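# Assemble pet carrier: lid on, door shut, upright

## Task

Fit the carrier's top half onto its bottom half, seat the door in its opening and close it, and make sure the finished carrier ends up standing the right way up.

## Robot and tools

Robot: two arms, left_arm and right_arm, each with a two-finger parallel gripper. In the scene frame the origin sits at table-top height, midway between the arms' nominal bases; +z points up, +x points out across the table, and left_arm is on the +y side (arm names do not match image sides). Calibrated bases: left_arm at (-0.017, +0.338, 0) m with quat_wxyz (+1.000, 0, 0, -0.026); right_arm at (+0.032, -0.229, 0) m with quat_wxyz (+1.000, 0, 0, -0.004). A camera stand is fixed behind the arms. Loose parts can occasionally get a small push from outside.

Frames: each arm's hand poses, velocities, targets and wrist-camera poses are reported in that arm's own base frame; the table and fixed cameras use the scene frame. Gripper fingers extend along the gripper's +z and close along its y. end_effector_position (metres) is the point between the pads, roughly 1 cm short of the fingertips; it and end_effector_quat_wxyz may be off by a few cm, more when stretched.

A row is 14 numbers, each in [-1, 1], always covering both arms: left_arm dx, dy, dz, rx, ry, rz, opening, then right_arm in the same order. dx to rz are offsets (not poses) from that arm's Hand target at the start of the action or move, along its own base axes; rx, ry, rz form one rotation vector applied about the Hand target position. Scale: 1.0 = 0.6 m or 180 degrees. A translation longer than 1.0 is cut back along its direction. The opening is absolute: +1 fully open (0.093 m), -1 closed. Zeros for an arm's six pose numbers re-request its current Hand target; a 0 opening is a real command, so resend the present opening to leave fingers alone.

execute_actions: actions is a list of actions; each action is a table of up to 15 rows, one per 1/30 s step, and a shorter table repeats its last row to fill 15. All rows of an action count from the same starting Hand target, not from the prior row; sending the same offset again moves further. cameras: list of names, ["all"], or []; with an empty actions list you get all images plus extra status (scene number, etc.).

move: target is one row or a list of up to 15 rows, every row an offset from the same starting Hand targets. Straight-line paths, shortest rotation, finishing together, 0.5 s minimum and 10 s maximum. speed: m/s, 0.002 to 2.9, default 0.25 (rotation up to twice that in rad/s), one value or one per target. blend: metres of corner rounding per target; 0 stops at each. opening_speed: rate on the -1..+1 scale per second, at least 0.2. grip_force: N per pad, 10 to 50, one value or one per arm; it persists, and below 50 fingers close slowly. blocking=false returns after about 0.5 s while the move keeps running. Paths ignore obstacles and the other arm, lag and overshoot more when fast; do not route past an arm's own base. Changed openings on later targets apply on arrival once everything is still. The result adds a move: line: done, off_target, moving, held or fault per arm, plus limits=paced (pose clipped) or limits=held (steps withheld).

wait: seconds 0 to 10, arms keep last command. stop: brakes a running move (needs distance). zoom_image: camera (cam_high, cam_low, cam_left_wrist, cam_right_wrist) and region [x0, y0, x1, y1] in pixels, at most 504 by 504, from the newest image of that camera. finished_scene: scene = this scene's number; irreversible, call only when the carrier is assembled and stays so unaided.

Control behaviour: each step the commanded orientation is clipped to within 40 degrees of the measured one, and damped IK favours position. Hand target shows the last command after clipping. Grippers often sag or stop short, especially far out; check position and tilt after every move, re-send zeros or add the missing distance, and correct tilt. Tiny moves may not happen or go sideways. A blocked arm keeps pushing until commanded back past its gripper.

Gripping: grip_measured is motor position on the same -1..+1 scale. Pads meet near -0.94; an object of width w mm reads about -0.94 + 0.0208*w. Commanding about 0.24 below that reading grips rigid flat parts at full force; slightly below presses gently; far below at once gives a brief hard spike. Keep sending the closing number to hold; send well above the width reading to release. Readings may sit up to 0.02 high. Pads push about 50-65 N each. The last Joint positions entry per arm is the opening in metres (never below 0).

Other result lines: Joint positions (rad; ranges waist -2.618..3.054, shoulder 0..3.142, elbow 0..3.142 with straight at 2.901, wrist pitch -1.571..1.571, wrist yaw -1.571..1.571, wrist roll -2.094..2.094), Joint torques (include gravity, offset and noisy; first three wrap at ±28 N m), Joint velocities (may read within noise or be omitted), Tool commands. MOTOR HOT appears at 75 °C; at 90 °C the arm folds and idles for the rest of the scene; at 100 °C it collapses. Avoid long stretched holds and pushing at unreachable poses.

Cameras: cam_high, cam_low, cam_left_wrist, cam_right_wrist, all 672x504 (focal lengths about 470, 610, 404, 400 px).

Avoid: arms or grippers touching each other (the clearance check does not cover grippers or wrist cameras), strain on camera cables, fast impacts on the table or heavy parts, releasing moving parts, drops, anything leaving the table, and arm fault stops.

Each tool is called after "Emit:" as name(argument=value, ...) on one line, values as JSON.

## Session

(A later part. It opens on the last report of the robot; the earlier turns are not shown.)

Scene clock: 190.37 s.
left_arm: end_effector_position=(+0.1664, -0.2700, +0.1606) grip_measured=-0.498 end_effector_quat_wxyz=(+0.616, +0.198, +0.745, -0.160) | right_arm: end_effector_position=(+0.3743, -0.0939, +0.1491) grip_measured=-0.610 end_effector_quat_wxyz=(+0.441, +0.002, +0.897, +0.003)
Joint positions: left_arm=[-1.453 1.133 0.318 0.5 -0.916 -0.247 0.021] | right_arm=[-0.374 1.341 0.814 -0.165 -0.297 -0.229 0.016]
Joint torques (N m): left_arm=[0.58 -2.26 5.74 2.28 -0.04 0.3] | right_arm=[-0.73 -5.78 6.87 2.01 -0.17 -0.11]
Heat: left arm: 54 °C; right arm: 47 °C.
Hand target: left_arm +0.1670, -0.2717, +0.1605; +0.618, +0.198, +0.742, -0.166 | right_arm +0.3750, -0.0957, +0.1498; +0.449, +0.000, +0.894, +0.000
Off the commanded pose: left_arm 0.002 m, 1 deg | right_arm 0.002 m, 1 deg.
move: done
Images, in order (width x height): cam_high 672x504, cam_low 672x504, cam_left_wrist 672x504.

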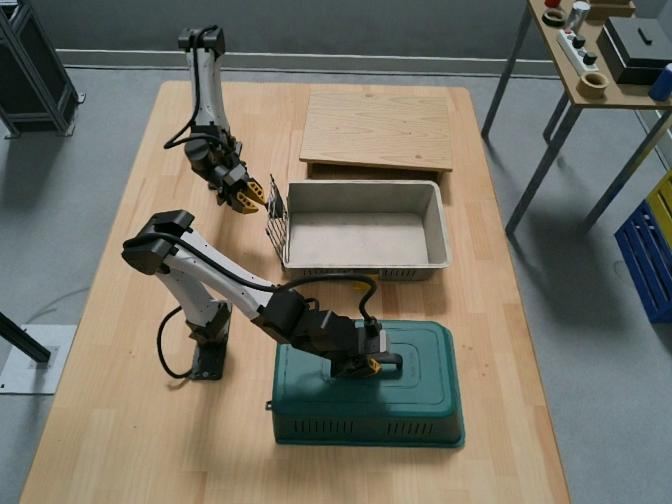

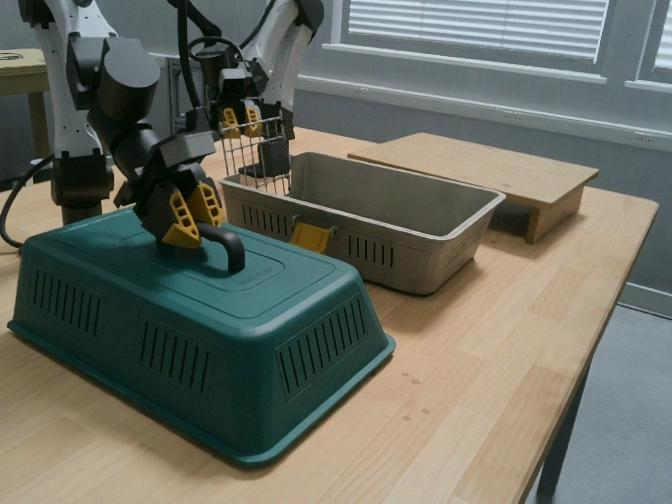

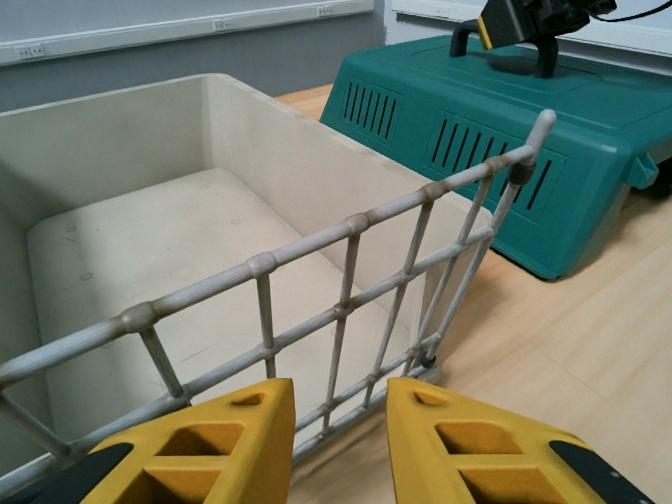

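Emit:
move(target=[-0.01,-0.055,0.01,0,0,0.06,-0.75, 0,0,0,0,0,0,-1], speed=0.1)

Emit:
move(target=[0.033,-0.005,0,0,0,0,-0.75, 0,0,0,0,0,0,-1], cameras=["cam_left_wrist","cam_high","cam_low"], speed=0.05)

Emit:
zoom_image(camera="cam_low", region=[190, 70, 350, 210])

Emit:
zoom_image(camera="cam_high", region=[200, 130, 340, 290])

Scene clock: 196.13 s.
left_arm: end_effector_position=(+0.1614, -0.2986, +0.1571) grip_measured=-0.748 end_effector_quat_wxyz=(+0.627, +0.147, +0.759, -0.094) | right_arm: end_effector_position=(+0.3743, -0.0939, +0.1491) grip_measured=-0.610 end_effector_quat_wxyz=(+0.441, +0.002, +0.897, +0.003)
Joint positions: left_arm=[-1.547 1.396 0.532 0.354 -1.159 -0.431 0.009] | right_arm=[-0.374 1.341 0.814 -0.165 -0.297 -0.229 0.016]
Joint torques (N m): left_arm=[-0.28 -4.25 8.68 1.7 -0.5 -0.08] | right_arm=[-0.72 -5.78 6.89 2 -0.18 -0.11]
Heat: left arm: 55 °C; right arm: 47 °C.
Hand target: left_arm +0.1610, -0.3047, +0.1665; +0.631, +0.128, +0.758, -0.107 | right_arm +0.3750, -0.0957, +0.1498; +0.449, +0.000, +0.894, +0.000
Off the commanded pose: left_arm 0.011 m, 3 deg | right_arm 0.002 m, 1 deg.
move: off_target (left_arm)

Scene clock: 197.23 s.
left_arm: end_effector_position=(+0.1787, -0.2981, +0.1570) grip_measured=-0.748 end_effector_quat_wxyz=(+0.628, +0.138, +0.761, -0.089) | right_arm: end_effector_position=(+0.3743, -0.0939, +0.1491) grip_measured=-0.610 end_effector_quat_wxyz=(+0.441, +0.002, +0.897, +0.003)
Joint positions: left_arm=[-1.482 1.414 0.532 0.417 -1.118 -0.387 0.009] | right_arm=[-0.374 1.341 0.814 -0.165 -0.297 -0.229 0.016]
Joint torques (N m): left_arm=[0.5 -3.96 8.39 2.13 -0.14 0.27] | right_arm=[-0.7 -5.81 6.89 2 -0.18 -0.11]
Heat: left arm: 55 °C; right arm: 47 °C.
Hand target: left_arm +0.1808, -0.3077, +0.1665; +0.631, +0.128, +0.758, -0.107 | right_arm +0.3750, -0.0957, +0.1498; +0.449, +0.000, +0.894, +0.000
Off the commanded pose: left_arm 0.014 m, 2 deg | right_arm 0.002 m, 1 deg.
move: off_target (left_arm)
Images, in order (width x height): cam_high 672x504, cam_low 672x504, cam_left_wrist 672x504.

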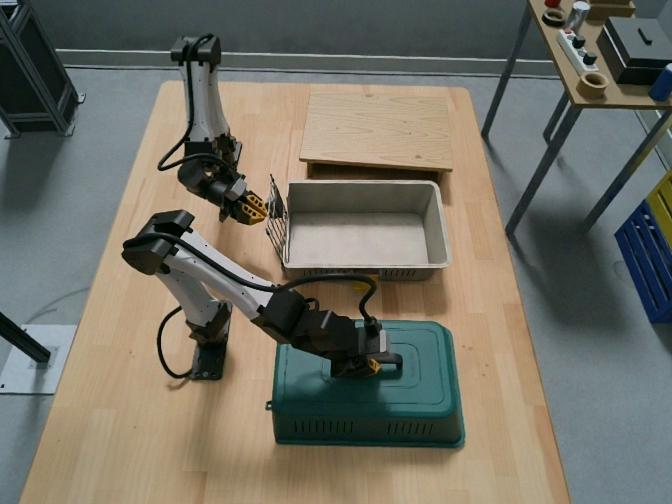

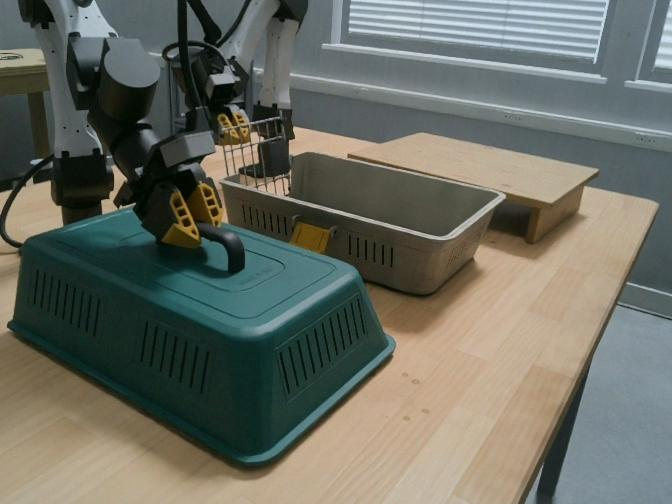

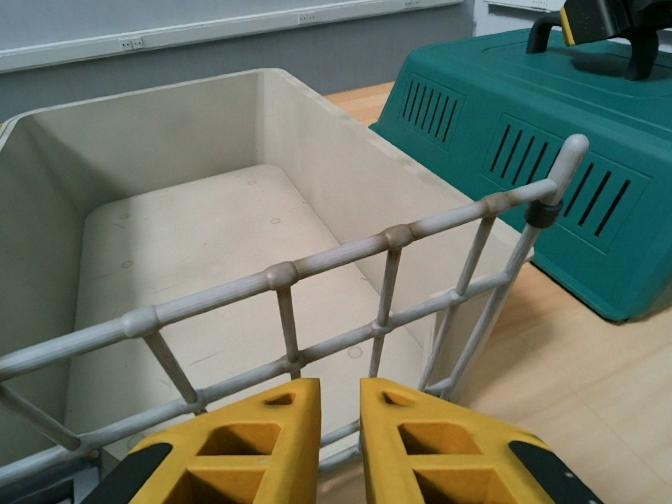

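Scaled by 3.150 from the camera's 672x504 image, which has a finer 960x720 frame.

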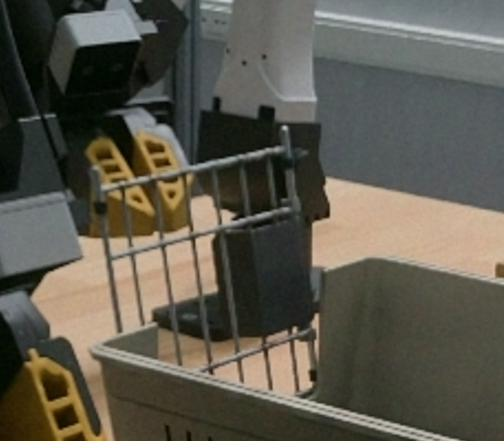

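Scaled by 3.150 from the camera's 672x504 image, which has a finer 960x720 frame.

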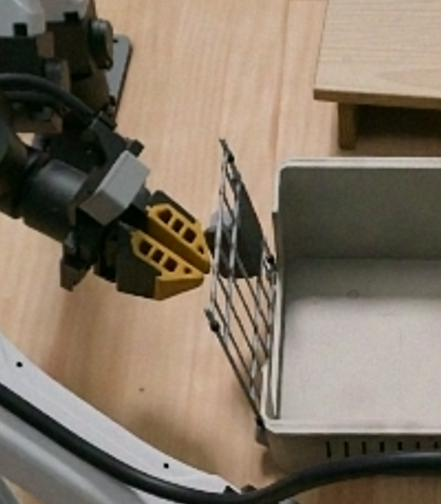

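Emit:
move(target=[-0.022,-0.012,0,0,0,0,-0.55, 0,0,0,0,0,0,-1], cameras=["cam_left_wrist"], speed=0.1)

Emit:
zoom_image(camera="cam_left_wrist", region=[200, 200, 500, 450])

Scene clock: 202.43 s.
left_arm: end_effector_position=(+0.1678, -0.3087, +0.1578) grip_measured=-0.552 end_effector_quat_wxyz=(+0.627, +0.147, +0.759, -0.095) | right_arm: end_effector_position=(+0.3743, -0.0939, +0.1491) grip_measured=-0.610 end_effector_quat_wxyz=(+0.441, +0.002, +0.897, +0.003)
Joint positions: left_arm=[-1.523 1.44 0.562 0.396 -1.137 -0.403 0.019] | right_arm=[-0.374 1.341 0.814 -0.165 -0.297 -0.229 0.016]
Joint torques (N m): left_arm=[-0.29 -4.19 8.4 1.8 -0.44 -0.09] | right_arm=[-0.69 -5.79 6.89 2.01 -0.18 -0.11]
Heat: left arm: 56 °C; right arm: 47 °C.
Hand target: left_arm +0.1676, -0.3149, +0.1666; +0.631, +0.128, +0.758, -0.107 | right_arm +0.3750, -0.0957, +0.1498; +0.449, +0.000, +0.894, +0.000
Off the commanded pose: left_arm 0.011 m, 3 deg | right_arm 0.002 m, 1 deg.
move: off_target (left_arm)
Images, in order (width x height): cam_left_wrist 672x504.

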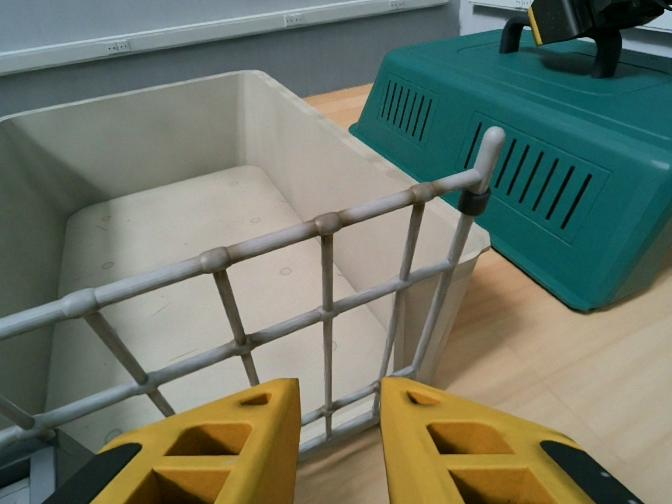

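Scaled by 1.680 from the camera's 672x504 image, which has a finer 960x720 frame.

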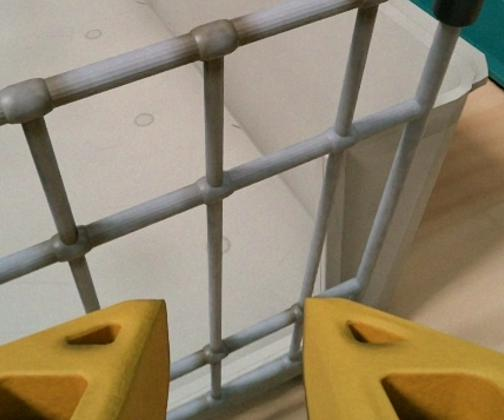

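Emit:
move(target=[-0.003,0.0,0.03,0,0,0,-0.55, 0,0,0,0,0,0,-1], speed=0.1)

Emit:
move(target=[0.028,-0.006,0,0,0,0,-0.55, 0,0,0,0,0,0,-1], cameras=["cam_left_wrist","cam_low"], speed=0.05)

Emit:
zoom_image(camera="cam_low", region=[190, 70, 350, 210])

Emit:
zoom_image(camera="cam_left_wrist", region=[200, 200, 500, 450])

Scene clock: 210.30 s.
left_arm: end_effector_position=(+0.1674, -0.3106, +0.1637) grip_measured=-0.552 end_effector_quat_wxyz=(+0.624, +0.157, +0.762, -0.079) | right_arm: end_effector_position=(+0.3743, -0.0939, +0.1491) grip_measured=-0.610 end_effector_quat_wxyz=(+0.441, +0.002, +0.897, +0.003)
Joint positions: left_arm=[-1.526 1.43 0.608 0.292 -1.143 -0.412 0.019] | right_arm=[-0.374 1.341 0.814 -0.165 -0.297 -0.229 0.016]
Joint torques (N m): left_arm=[-0.54 -7.97 8.83 1.71 -0.46 -0.07] | right_arm=[-0.7 -5.79 6.9 2.01 -0.18 -0.12]
Heat: left arm: 56 °C; right arm: 47 °C.
Hand target: left_arm +0.1657, -0.3149, +0.1845; +0.631, +0.128, +0.758, -0.107 | right_arm +0.3750, -0.0957, +0.1498; +0.449, +0.000, +0.894, +0.000
Off the commanded pose: left_arm 0.021 m, 5 deg | right_arm 0.002 m, 1 deg.
move: off_target (left_arm)

Scene clock: 211.33 s.
left_arm: end_effector_position=(+0.1804, -0.3093, +0.1670) grip_measured=-0.552 end_effector_quat_wxyz=(+0.625, +0.146, +0.763, -0.080) | right_arm: end_effector_position=(+0.3743, -0.0939, +0.1491) grip_measured=-0.610 end_effector_quat_wxyz=(+0.441, +0.002, +0.897, +0.003)
Joint positions: left_arm=[-1.479 1.43 0.608 0.334 -1.116 -0.384 0.019] | right_arm=[-0.374 1.341 0.814 -0.165 -0.297 -0.229 0.016]
Joint torques (N m): left_arm=[0.65 -6.34 8.75 2.01 -0.22 0.28] | right_arm=[-0.72 -5.78 6.87 2 -0.18 -0.11]
Heat: left arm: 56 °C; right arm: 47 °C.
Hand target: left_arm +0.1825, -0.3186, +0.1845; +0.631, +0.128, +0.758, -0.107 | right_arm +0.3750, -0.0957, +0.1498; +0.449, +0.000, +0.894, +0.000
Off the commanded pose: left_arm 0.020 m, 4 deg | right_arm 0.002 m, 1 deg.
move: off_target (left_arm)
Images, in order (width x height): cam_low 672x504, cam_left_wrist 672x504.

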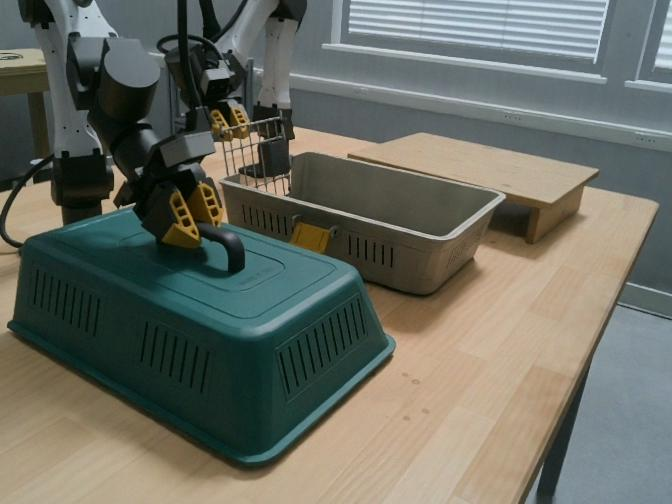

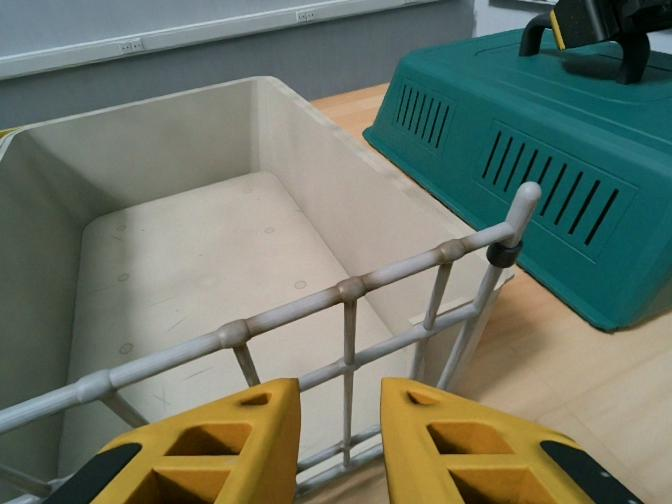

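Scaled by 3.150 from the camera's 672x504 image, which has a finer 960x720 frame.

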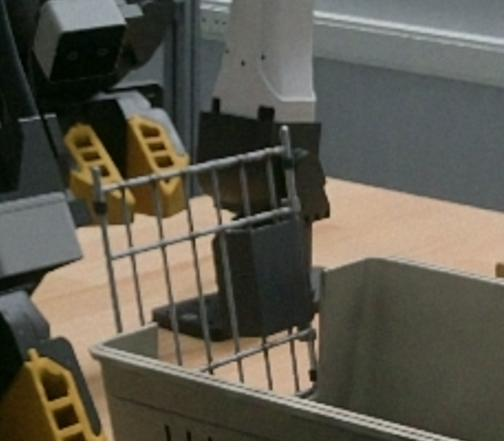

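Scaled by 1.680 from the camera's 672x504 image, which has a finer 960x720 frame.

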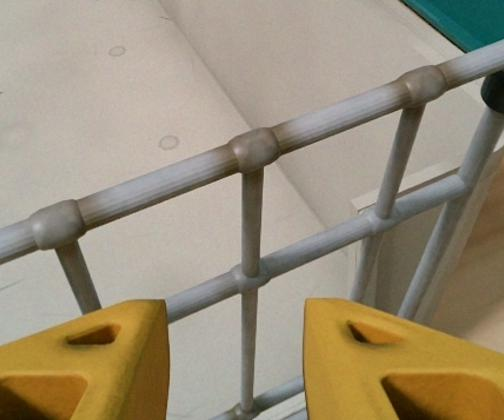

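Emit:
move(target=[0.035,-0.012,0,0,0,0,-0.55, 0,0,0,0,0,0,-1], cameras=["cam_left_wrist","cam_low","cam_high"], speed=0.05)

Emit:
zoom_image(camera="cam_low", region=[190, 70, 350, 210])

Emit:
zoom_image(camera="cam_high", region=[200, 130, 340, 290])

Scene clock: 215.97 s.
left_arm: end_effector_position=(+0.2005, -0.3154, +0.1724) grip_measured=-0.552 end_effector_quat_wxyz=(+0.625, +0.139, +0.763, -0.088) | right_arm: end_effector_position=(+0.3743, -0.0939, +0.1491) grip_measured=-0.610 end_effector_quat_wxyz=(+0.441, +0.002, +0.897, +0.003)
Joint positions: left_arm=[-1.406 1.454 0.629 0.407 -1.048 -0.326 0.019] | right_arm=[-0.374 1.341 0.814 -0.165 -0.297 -0.229 0.016]
Joint torques (N m): left_arm=[0.51 -4.81 8.96 2.12 -0.12 0.25] | right_arm=[-0.7 -5.82 6.91 2.01 -0.17 -0.12]
Heat: left arm: 56 °C; right arm: 47 °C.
Hand target: left_arm +0.2036, -0.3258, +0.1845; +0.631, +0.128, +0.758, -0.107 | right_arm +0.3750, -0.0957, +0.1498; +0.449, +0.000, +0.894, +0.000
Off the commanded pose: left_arm 0.016 m, 3 deg | right_arm 0.002 m, 1 deg.
move: off_target (left_arm)
Images, in order (width x height): cam_high 672x504, cam_low 672x504, cam_left_wrist 672x504.

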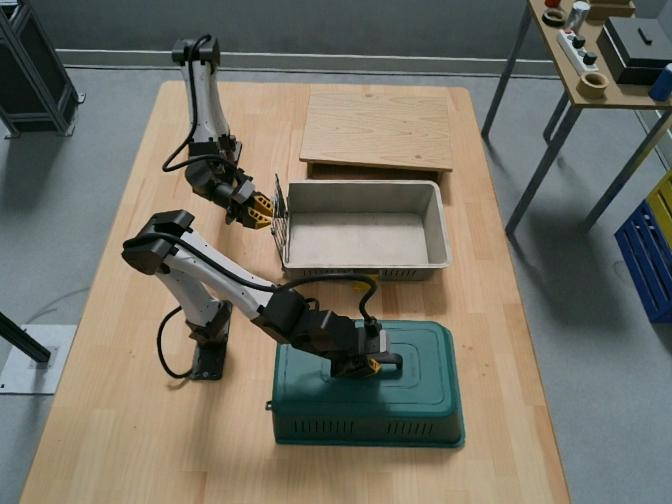

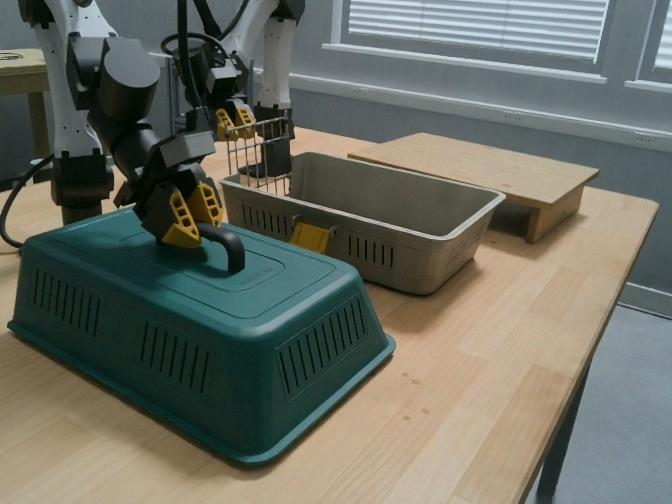

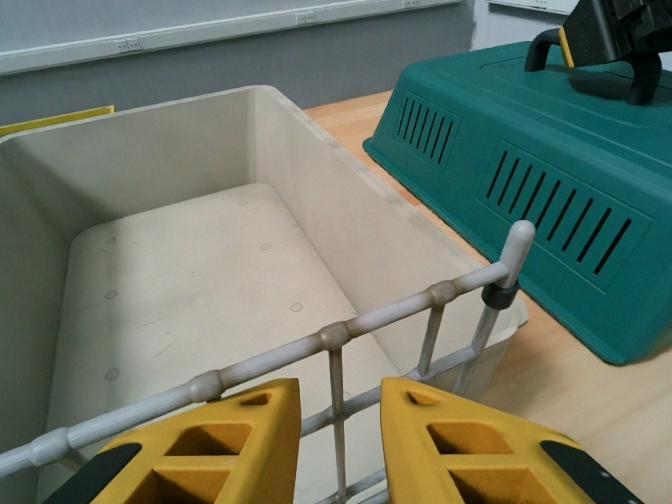

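Scaled by 3.150 from the camera's 672x504 image, which has a finer 960x720 frame.

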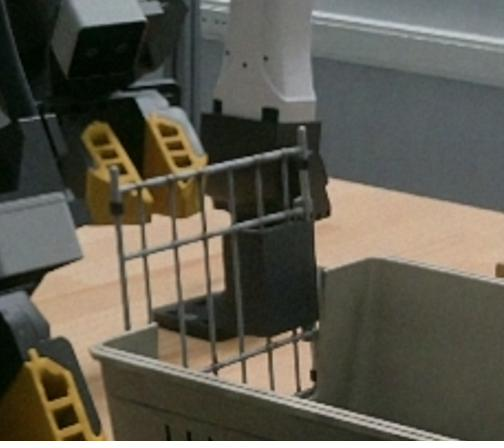

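Scaled by 3.150 from the camera's 672x504 image, which has a finer 960x720 frame.

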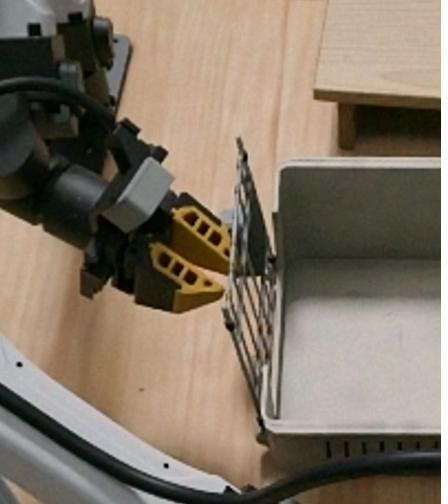

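Emit:
move(target=[0.01,-0.003,0,0,0,0,-0.55, 0,0,0.1,0,0,0,-1], cameras=["all"], speed=0.06)

Emit:
zoom_image(camera="cam_low", region=[190, 70, 350, 210])

Scene clock: 221.70 s.
left_arm: end_effector_position=(+0.2059, -0.3175, +0.1722) grip_measured=-0.552 end_effector_quat_wxyz=(+0.625, +0.139, +0.763, -0.088) | right_arm: end_effector_position=(+0.3619, -0.0898, +0.1690) grip_measured=-0.610 end_effector_quat_wxyz=(+0.397, +0.009, +0.917, +0.017)
Joint positions: left_arm=[-1.387 1.466 0.636 0.425 -1.029 -0.312 0.019] | right_arm=[-0.374 1.321 0.953 -0.426 -0.292 -0.234 0.016]
Joint velocities: left_arm=[within noise] | right_arm=[0.027 -0.002 0.007 -0.051 0.007 -0.154 -0.001]
Joint torques (N m): left_arm=[0.72 -4.85 8.91 2.16 -0.08 0.24] | right_arm=[-0.75 -9.02 13.16 1.93 -0.25 -0.08]
Heat: left arm: 56 °C; right arm: 47 °C.
Hand target: left_arm +0.2096, -0.3276, +0.1845; +0.631, +0.128, +0.758, -0.107 | right_arm +0.3750, -0.0957, +0.2099; +0.449, +0.000, +0.894, -0.001
Off the commanded pose: left_arm 0.016 m, 3 deg | right_arm 0.043 m, 7 deg.
move: off_target (left_arm, right_arm)

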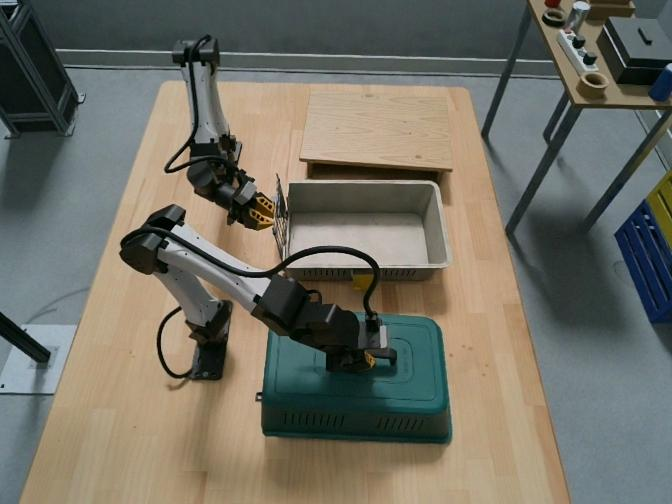

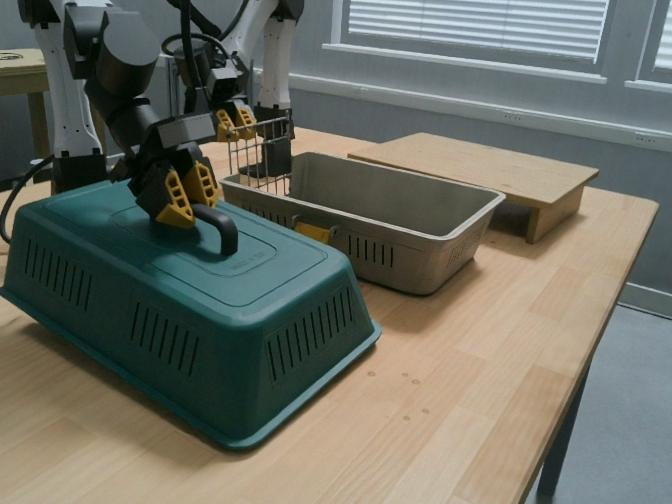

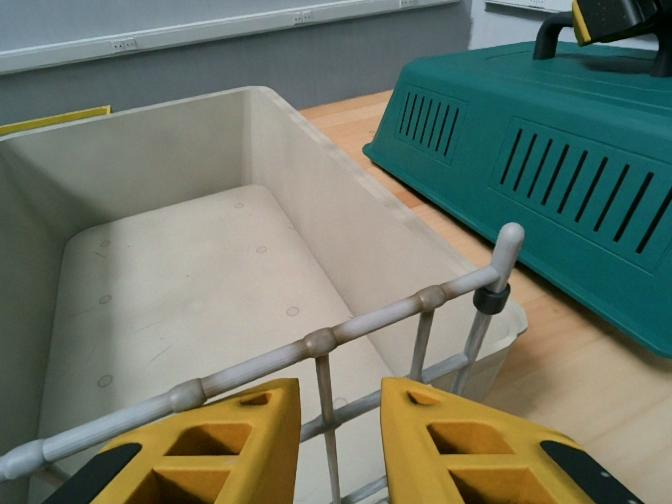

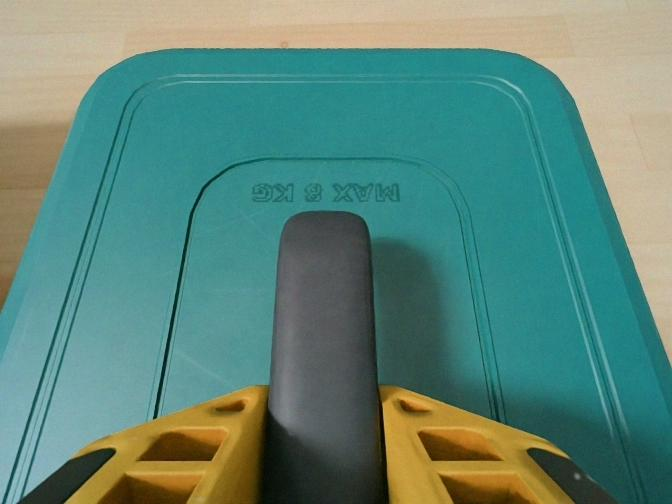

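Scaled by 3.150 from the camera's 672x504 image, which has a finer 960x720 frame.

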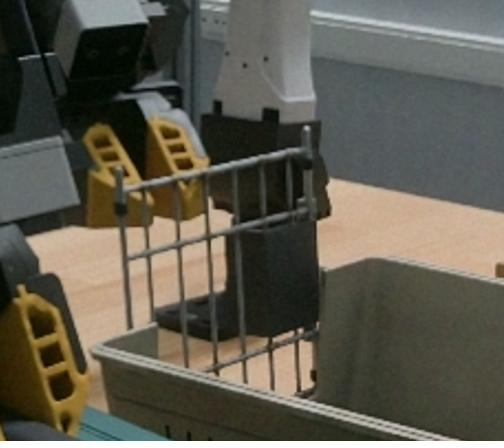

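Emit:
move(target=[0,0,0,0,0,0,-0.55, 0.02,0,0.12,0,-0.045,0,-1], cameras=["all"], speed=0.06)

Scene clock: 226.57 s.
left_arm: end_effector_position=(+0.2059, -0.3175, +0.1722) grip_measured=-0.552 end_effector_quat_wxyz=(+0.625, +0.139, +0.763, -0.088) | right_arm: end_effector_position=(+0.3719, -0.0922, +0.2286) grip_measured=-0.610 end_effector_quat_wxyz=(+0.441, +0.012, +0.898, +0.014)
Joint positions: left_arm=[-1.387 1.466 0.636 0.425 -1.029 -0.312 0.019] | right_arm=[-0.377 1.294 1.1 -0.502 -0.309 -0.205 0.016]
Joint torques (N m): left_arm=[0.64 -4.82 8.98 2.13 -0.13 0.25] | right_arm=[-0.72 -8.87 13.87 2.42 -0.42 0.06]
Heat: left arm: 57 °C; right arm: 47 °C.
Hand target: left_arm +0.2096, -0.3275, +0.1845; +0.631, +0.128, +0.758, -0.107 | right_arm +0.3870, -0.0957, +0.2817; +0.511, +0.000, +0.860, +0.000
Off the commanded pose: left_arm 0.016 m, 3 deg | right_arm 0.056 m, 9 deg.
move: off_target (left_arm, right_arm)

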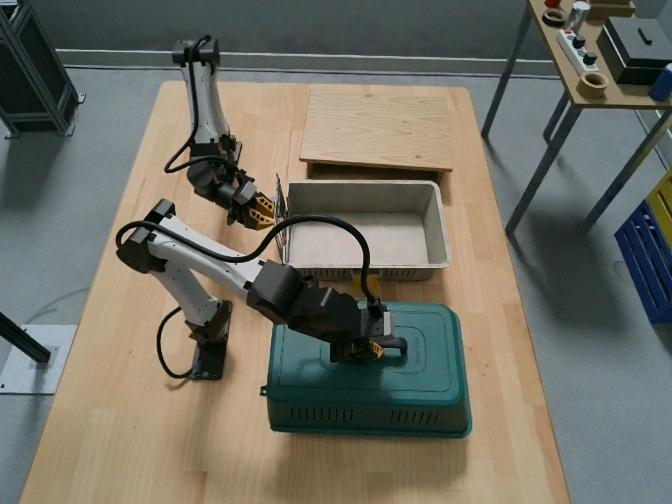

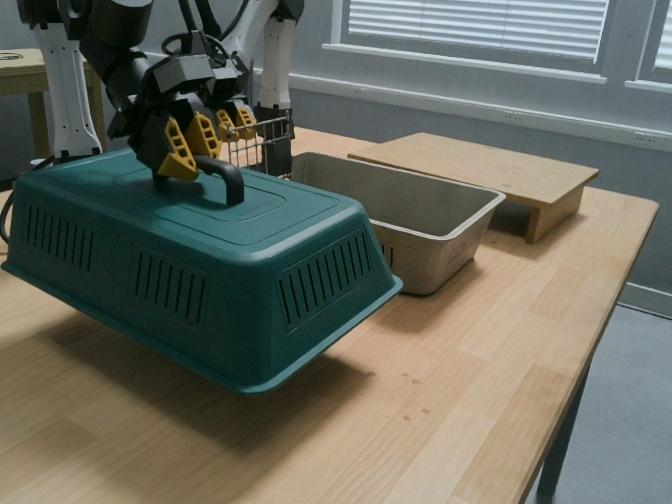

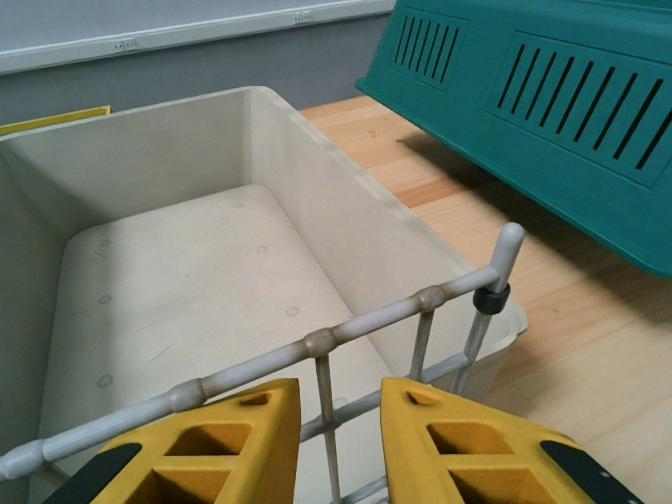

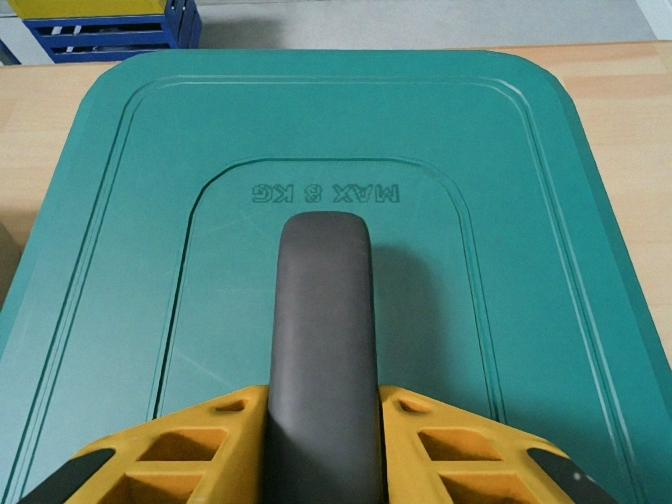

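Emit:
move(target=[0,0,0,0,0,0,-0.55, 0.05,0,0.165,0,-0.006,0,-1], cameras=["cam_high","cam_low"], speed=0.08)

Scene clock: 236.23 s.
left_arm: end_effector_position=(+0.2059, -0.3175, +0.1722) grip_measured=-0.552 end_effector_quat_wxyz=(+0.625, +0.139, +0.763, -0.088) | right_arm: end_effector_position=(+0.4052, -0.0954, +0.3382) grip_measured=-0.610 end_effector_quat_wxyz=(+0.461, +0.011, +0.887, +0.013)
Joint positions: left_arm=[-1.387 1.466 0.636 0.425 -1.029 -0.312 0.019] | right_arm=[-0.35 1.477 1.658 -0.825 -0.297 -0.176 0.016]
Joint torques (N m): left_arm=[0.64 -4.92 9.11 2.17 -0.12 0.22] | right_arm=[0.27 -7.72 12.88 2.51 -0.22 0.05]
Heat: left arm: 57 °C; right arm: 49 °C.
Hand target: left_arm +0.2096, -0.3275, +0.1845; +0.631, +0.128, +0.758, -0.107 | right_arm +0.4170, -0.0957, +0.3808; +0.519, +0.000, +0.855, -0.001
Off the commanded pose: left_arm 0.016 m, 3 deg | right_arm 0.044 m, 8 deg.
move: off_target (left_arm, right_arm)
Images, in order (width x height): cam_high 672x504, cam_low 672x504.

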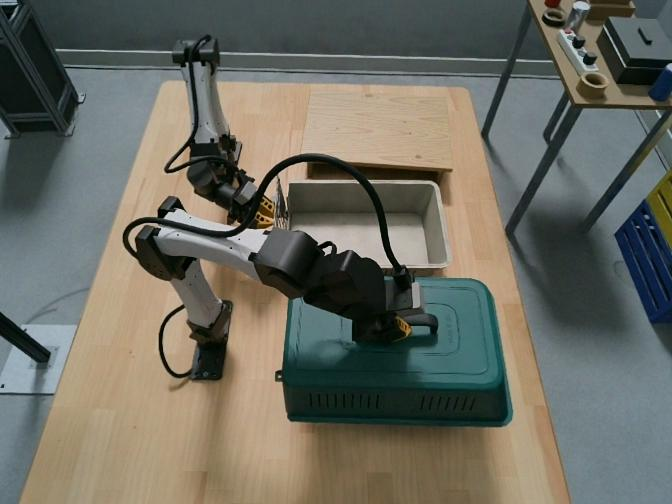

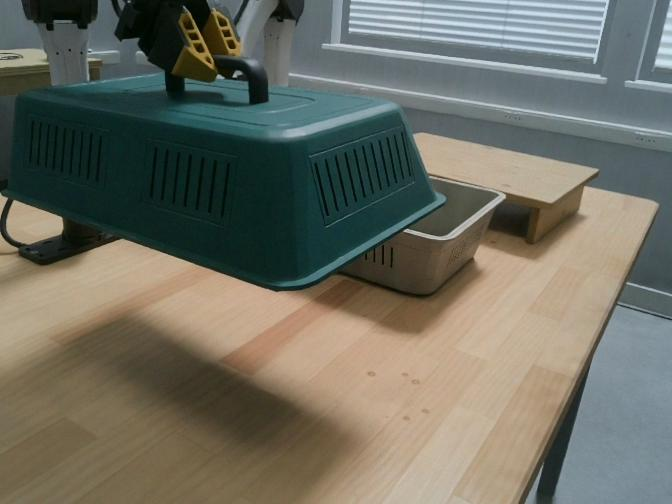

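Emit:
move(target=[0,0,0,0,0,0,-0.55, 0.06,0.35,0,0,0,0,-1], cameras=["cam_high","cam_low"], speed=0.1)

Scene clock: 241.00 s.
left_arm: end_effector_position=(+0.2059, -0.3175, +0.1722) grip_measured=-0.552 end_effector_quat_wxyz=(+0.625, +0.139, +0.763, -0.088) | right_arm: end_effector_position=(+0.4403, +0.1137, +0.3359) grip_measured=-0.610 end_effector_quat_wxyz=(+0.458, -0.022, +0.889, -0.014)
Joint positions: left_arm=[-1.387 1.466 0.636 0.425 -1.029 -0.312 0.019] | right_arm=[0.361 1.625 1.798 -0.825 0.297 0.164 0.016]
Joint torques (N m): left_arm=[0.61 -4.79 8.98 2.15 -0.1 0.25] | right_arm=[-0.23 -9.13 13.35 2.5 0.34 0.05]
Heat: left arm: 58 °C; right arm: 49 °C.
Hand target: left_arm +0.2096, -0.3275, +0.1845; +0.631, +0.128, +0.758, -0.107 | right_arm +0.4529, +0.1143, +0.3809; +0.519, +0.000, +0.855, +0.000
Off the commanded pose: left_arm 0.016 m, 3 deg | right_arm 0.047 m, 8 deg.
move: off_target (left_arm, right_arm)
Images, in order (width x height): cam_high 672x504, cam_low 672x504.

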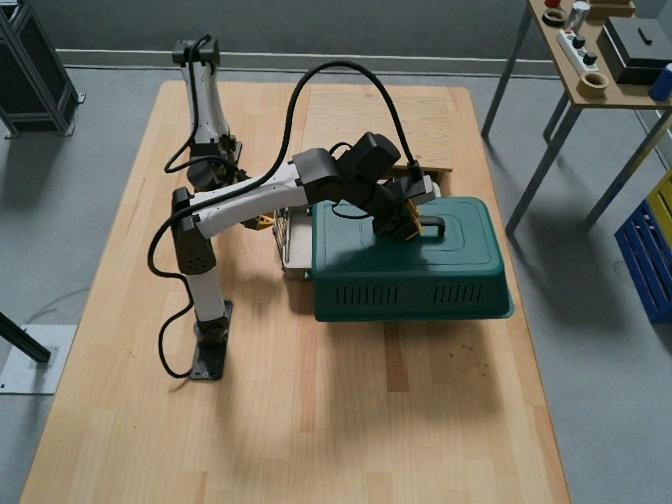

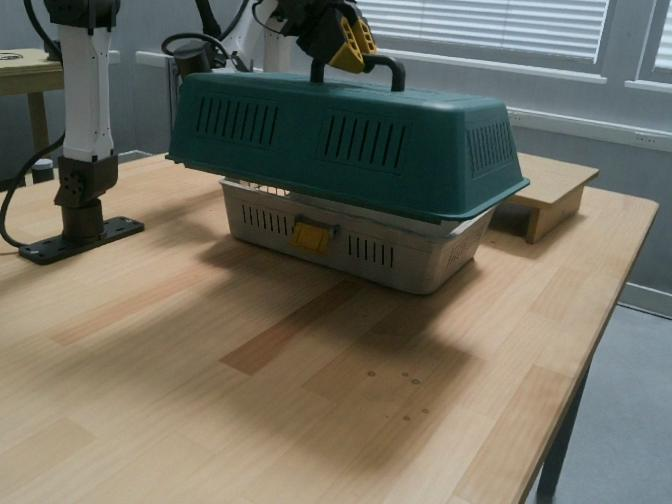

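Emit:
move(target=[0,0,0,0,0,0,-0.55, 0,0.24,0,0,0,0,-1], cameras=["all"], speed=0.08)

Scene clock: 248.10 s.
left_arm: end_effector_position=(+0.2059, -0.3175, +0.1722) grip_measured=-0.552 end_effector_quat_wxyz=(+0.625, +0.139, +0.763, -0.088) | right_arm: end_effector_position=(+0.4452, +0.2587, +0.3420) grip_measured=-0.610 end_effector_quat_wxyz=(+0.470, -0.032, +0.882, -0.022)
Joint positions: left_arm=[-1.387 1.466 0.636 0.425 -1.029 -0.312 0.019] | right_arm=[0.706 2.002 2.311 -1.034 0.577 0.367 0.016]
Joint torques (N m): left_arm=[0.66 -4.92 8.94 2.13 -0.11 0.24] | right_arm=[-0.17 -12.26 12.36 2.2 0.64 0.05]
Heat: left arm: 58 °C; right arm: 51 °C.
Hand target: left_arm +0.2096, -0.3275, +0.1845; +0.631, +0.128, +0.758, -0.107 | right_arm +0.4530, +0.2583, +0.3808; +0.519, +0.000, +0.855, -0.001
Off the commanded pose: left_arm 0.016 m, 3 deg | right_arm 0.040 m, 8 deg.
move: off_target (left_arm, right_arm)

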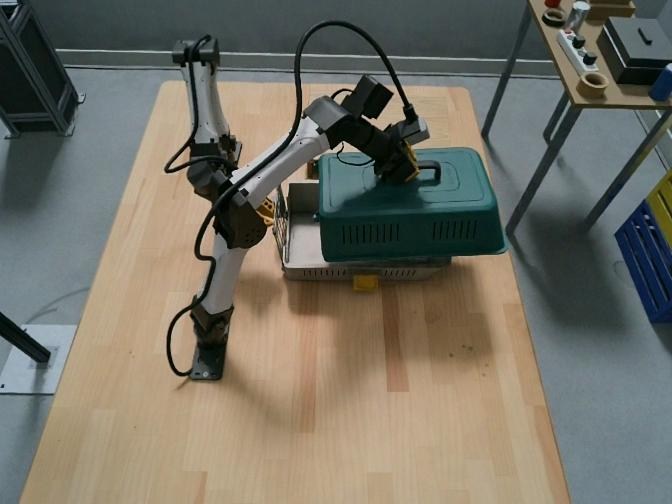

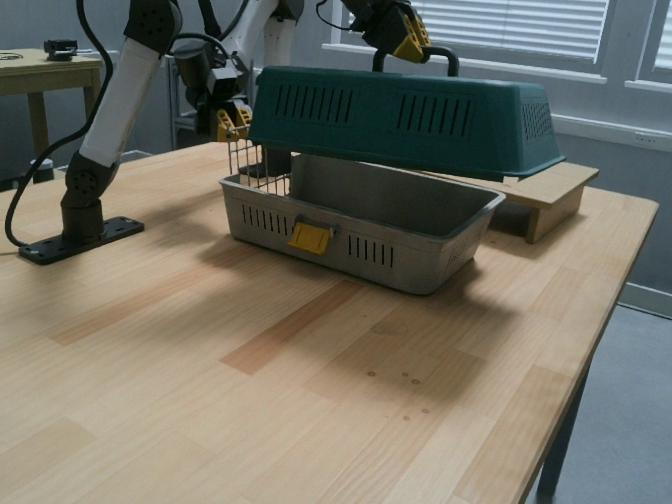

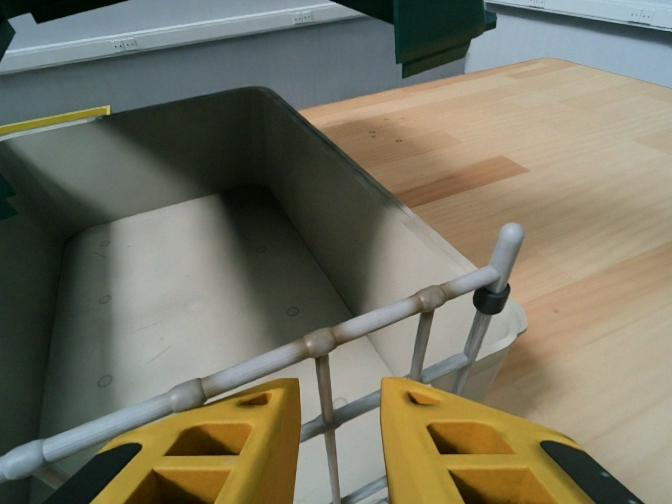

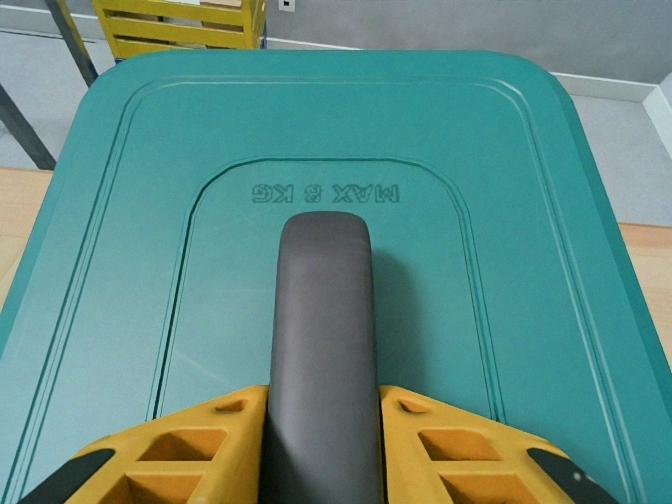

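Emit:
move(target=[0,0,0,0,0,0,-0.55, -0.05,0.045,0,0.024,0.021,-0.0124,-1], cameras=["all"], speed=0.06)

Emit:
zoom_image(camera="cam_low", region=[200, 50, 560, 310])

Emit:
zoom_image(camera="cam_high", region=[220, 130, 520, 300])

Scene clock: 259.30 s.
left_arm: end_effector_position=(+0.2059, -0.3175, +0.1722) grip_measured=-0.552 end_effector_quat_wxyz=(+0.625, +0.139, +0.763, -0.088) | right_arm: end_effector_position=(+0.4174, +0.2855, +0.3489) grip_measured=-0.610 end_effector_quat_wxyz=(+0.449, +0.007, +0.894, -0.001)
Joint positions: left_arm=[-1.387 1.466 0.636 0.425 -1.029 -0.312 0.019] | right_arm=[0.793 2.154 2.652 -1.318 0.614 0.559 0.016]
Joint torques (N m): left_arm=[0.57 -4.68 8.96 2.19 -0.1 0.25] | right_arm=[0.08 -12.56 10.96 1.99 0.73 0.05]
Heat: left arm: 59 °C; right arm: 52 °C.
Hand target: left_arm +0.2096, -0.3275, +0.1845; +0.631, +0.128, +0.758, -0.107 | right_arm +0.4229, +0.2852, +0.3808; +0.490, +0.036, +0.871, +0.022
Off the commanded pose: left_arm 0.016 m, 3 deg | right_arm 0.032 m, 7 deg.
move: off_target (left_arm, right_arm)

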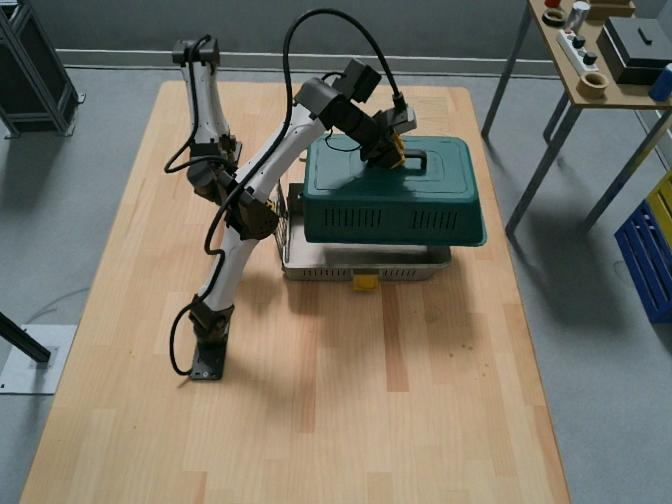

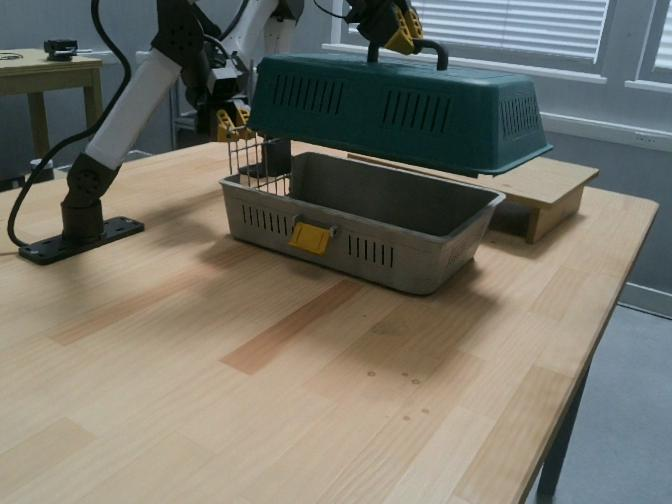

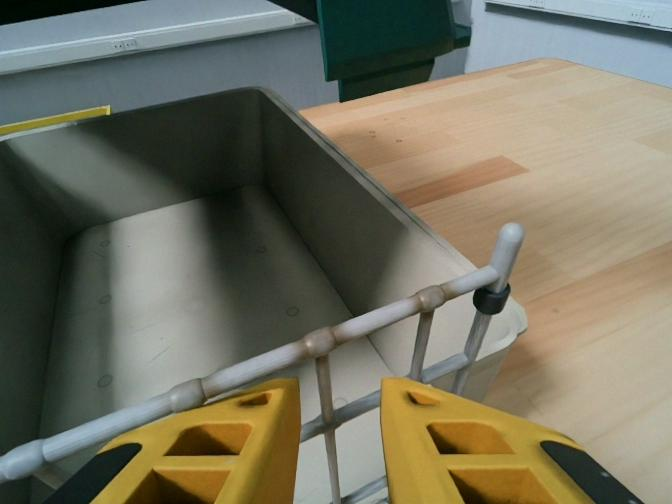

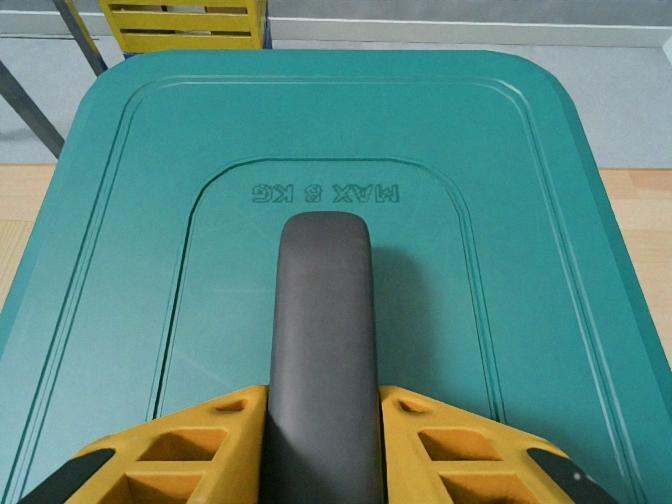

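Scaled by 1.400 from the camera's 672x504 image, which has a finer 960x720 frame.

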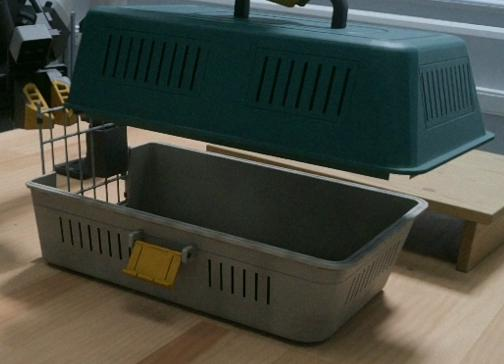

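Scaled by 1.680 from the camera's 672x504 image, which has a finer 960x720 frame.

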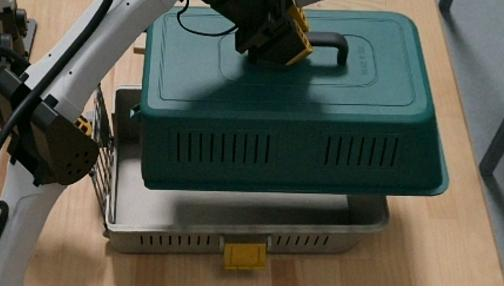

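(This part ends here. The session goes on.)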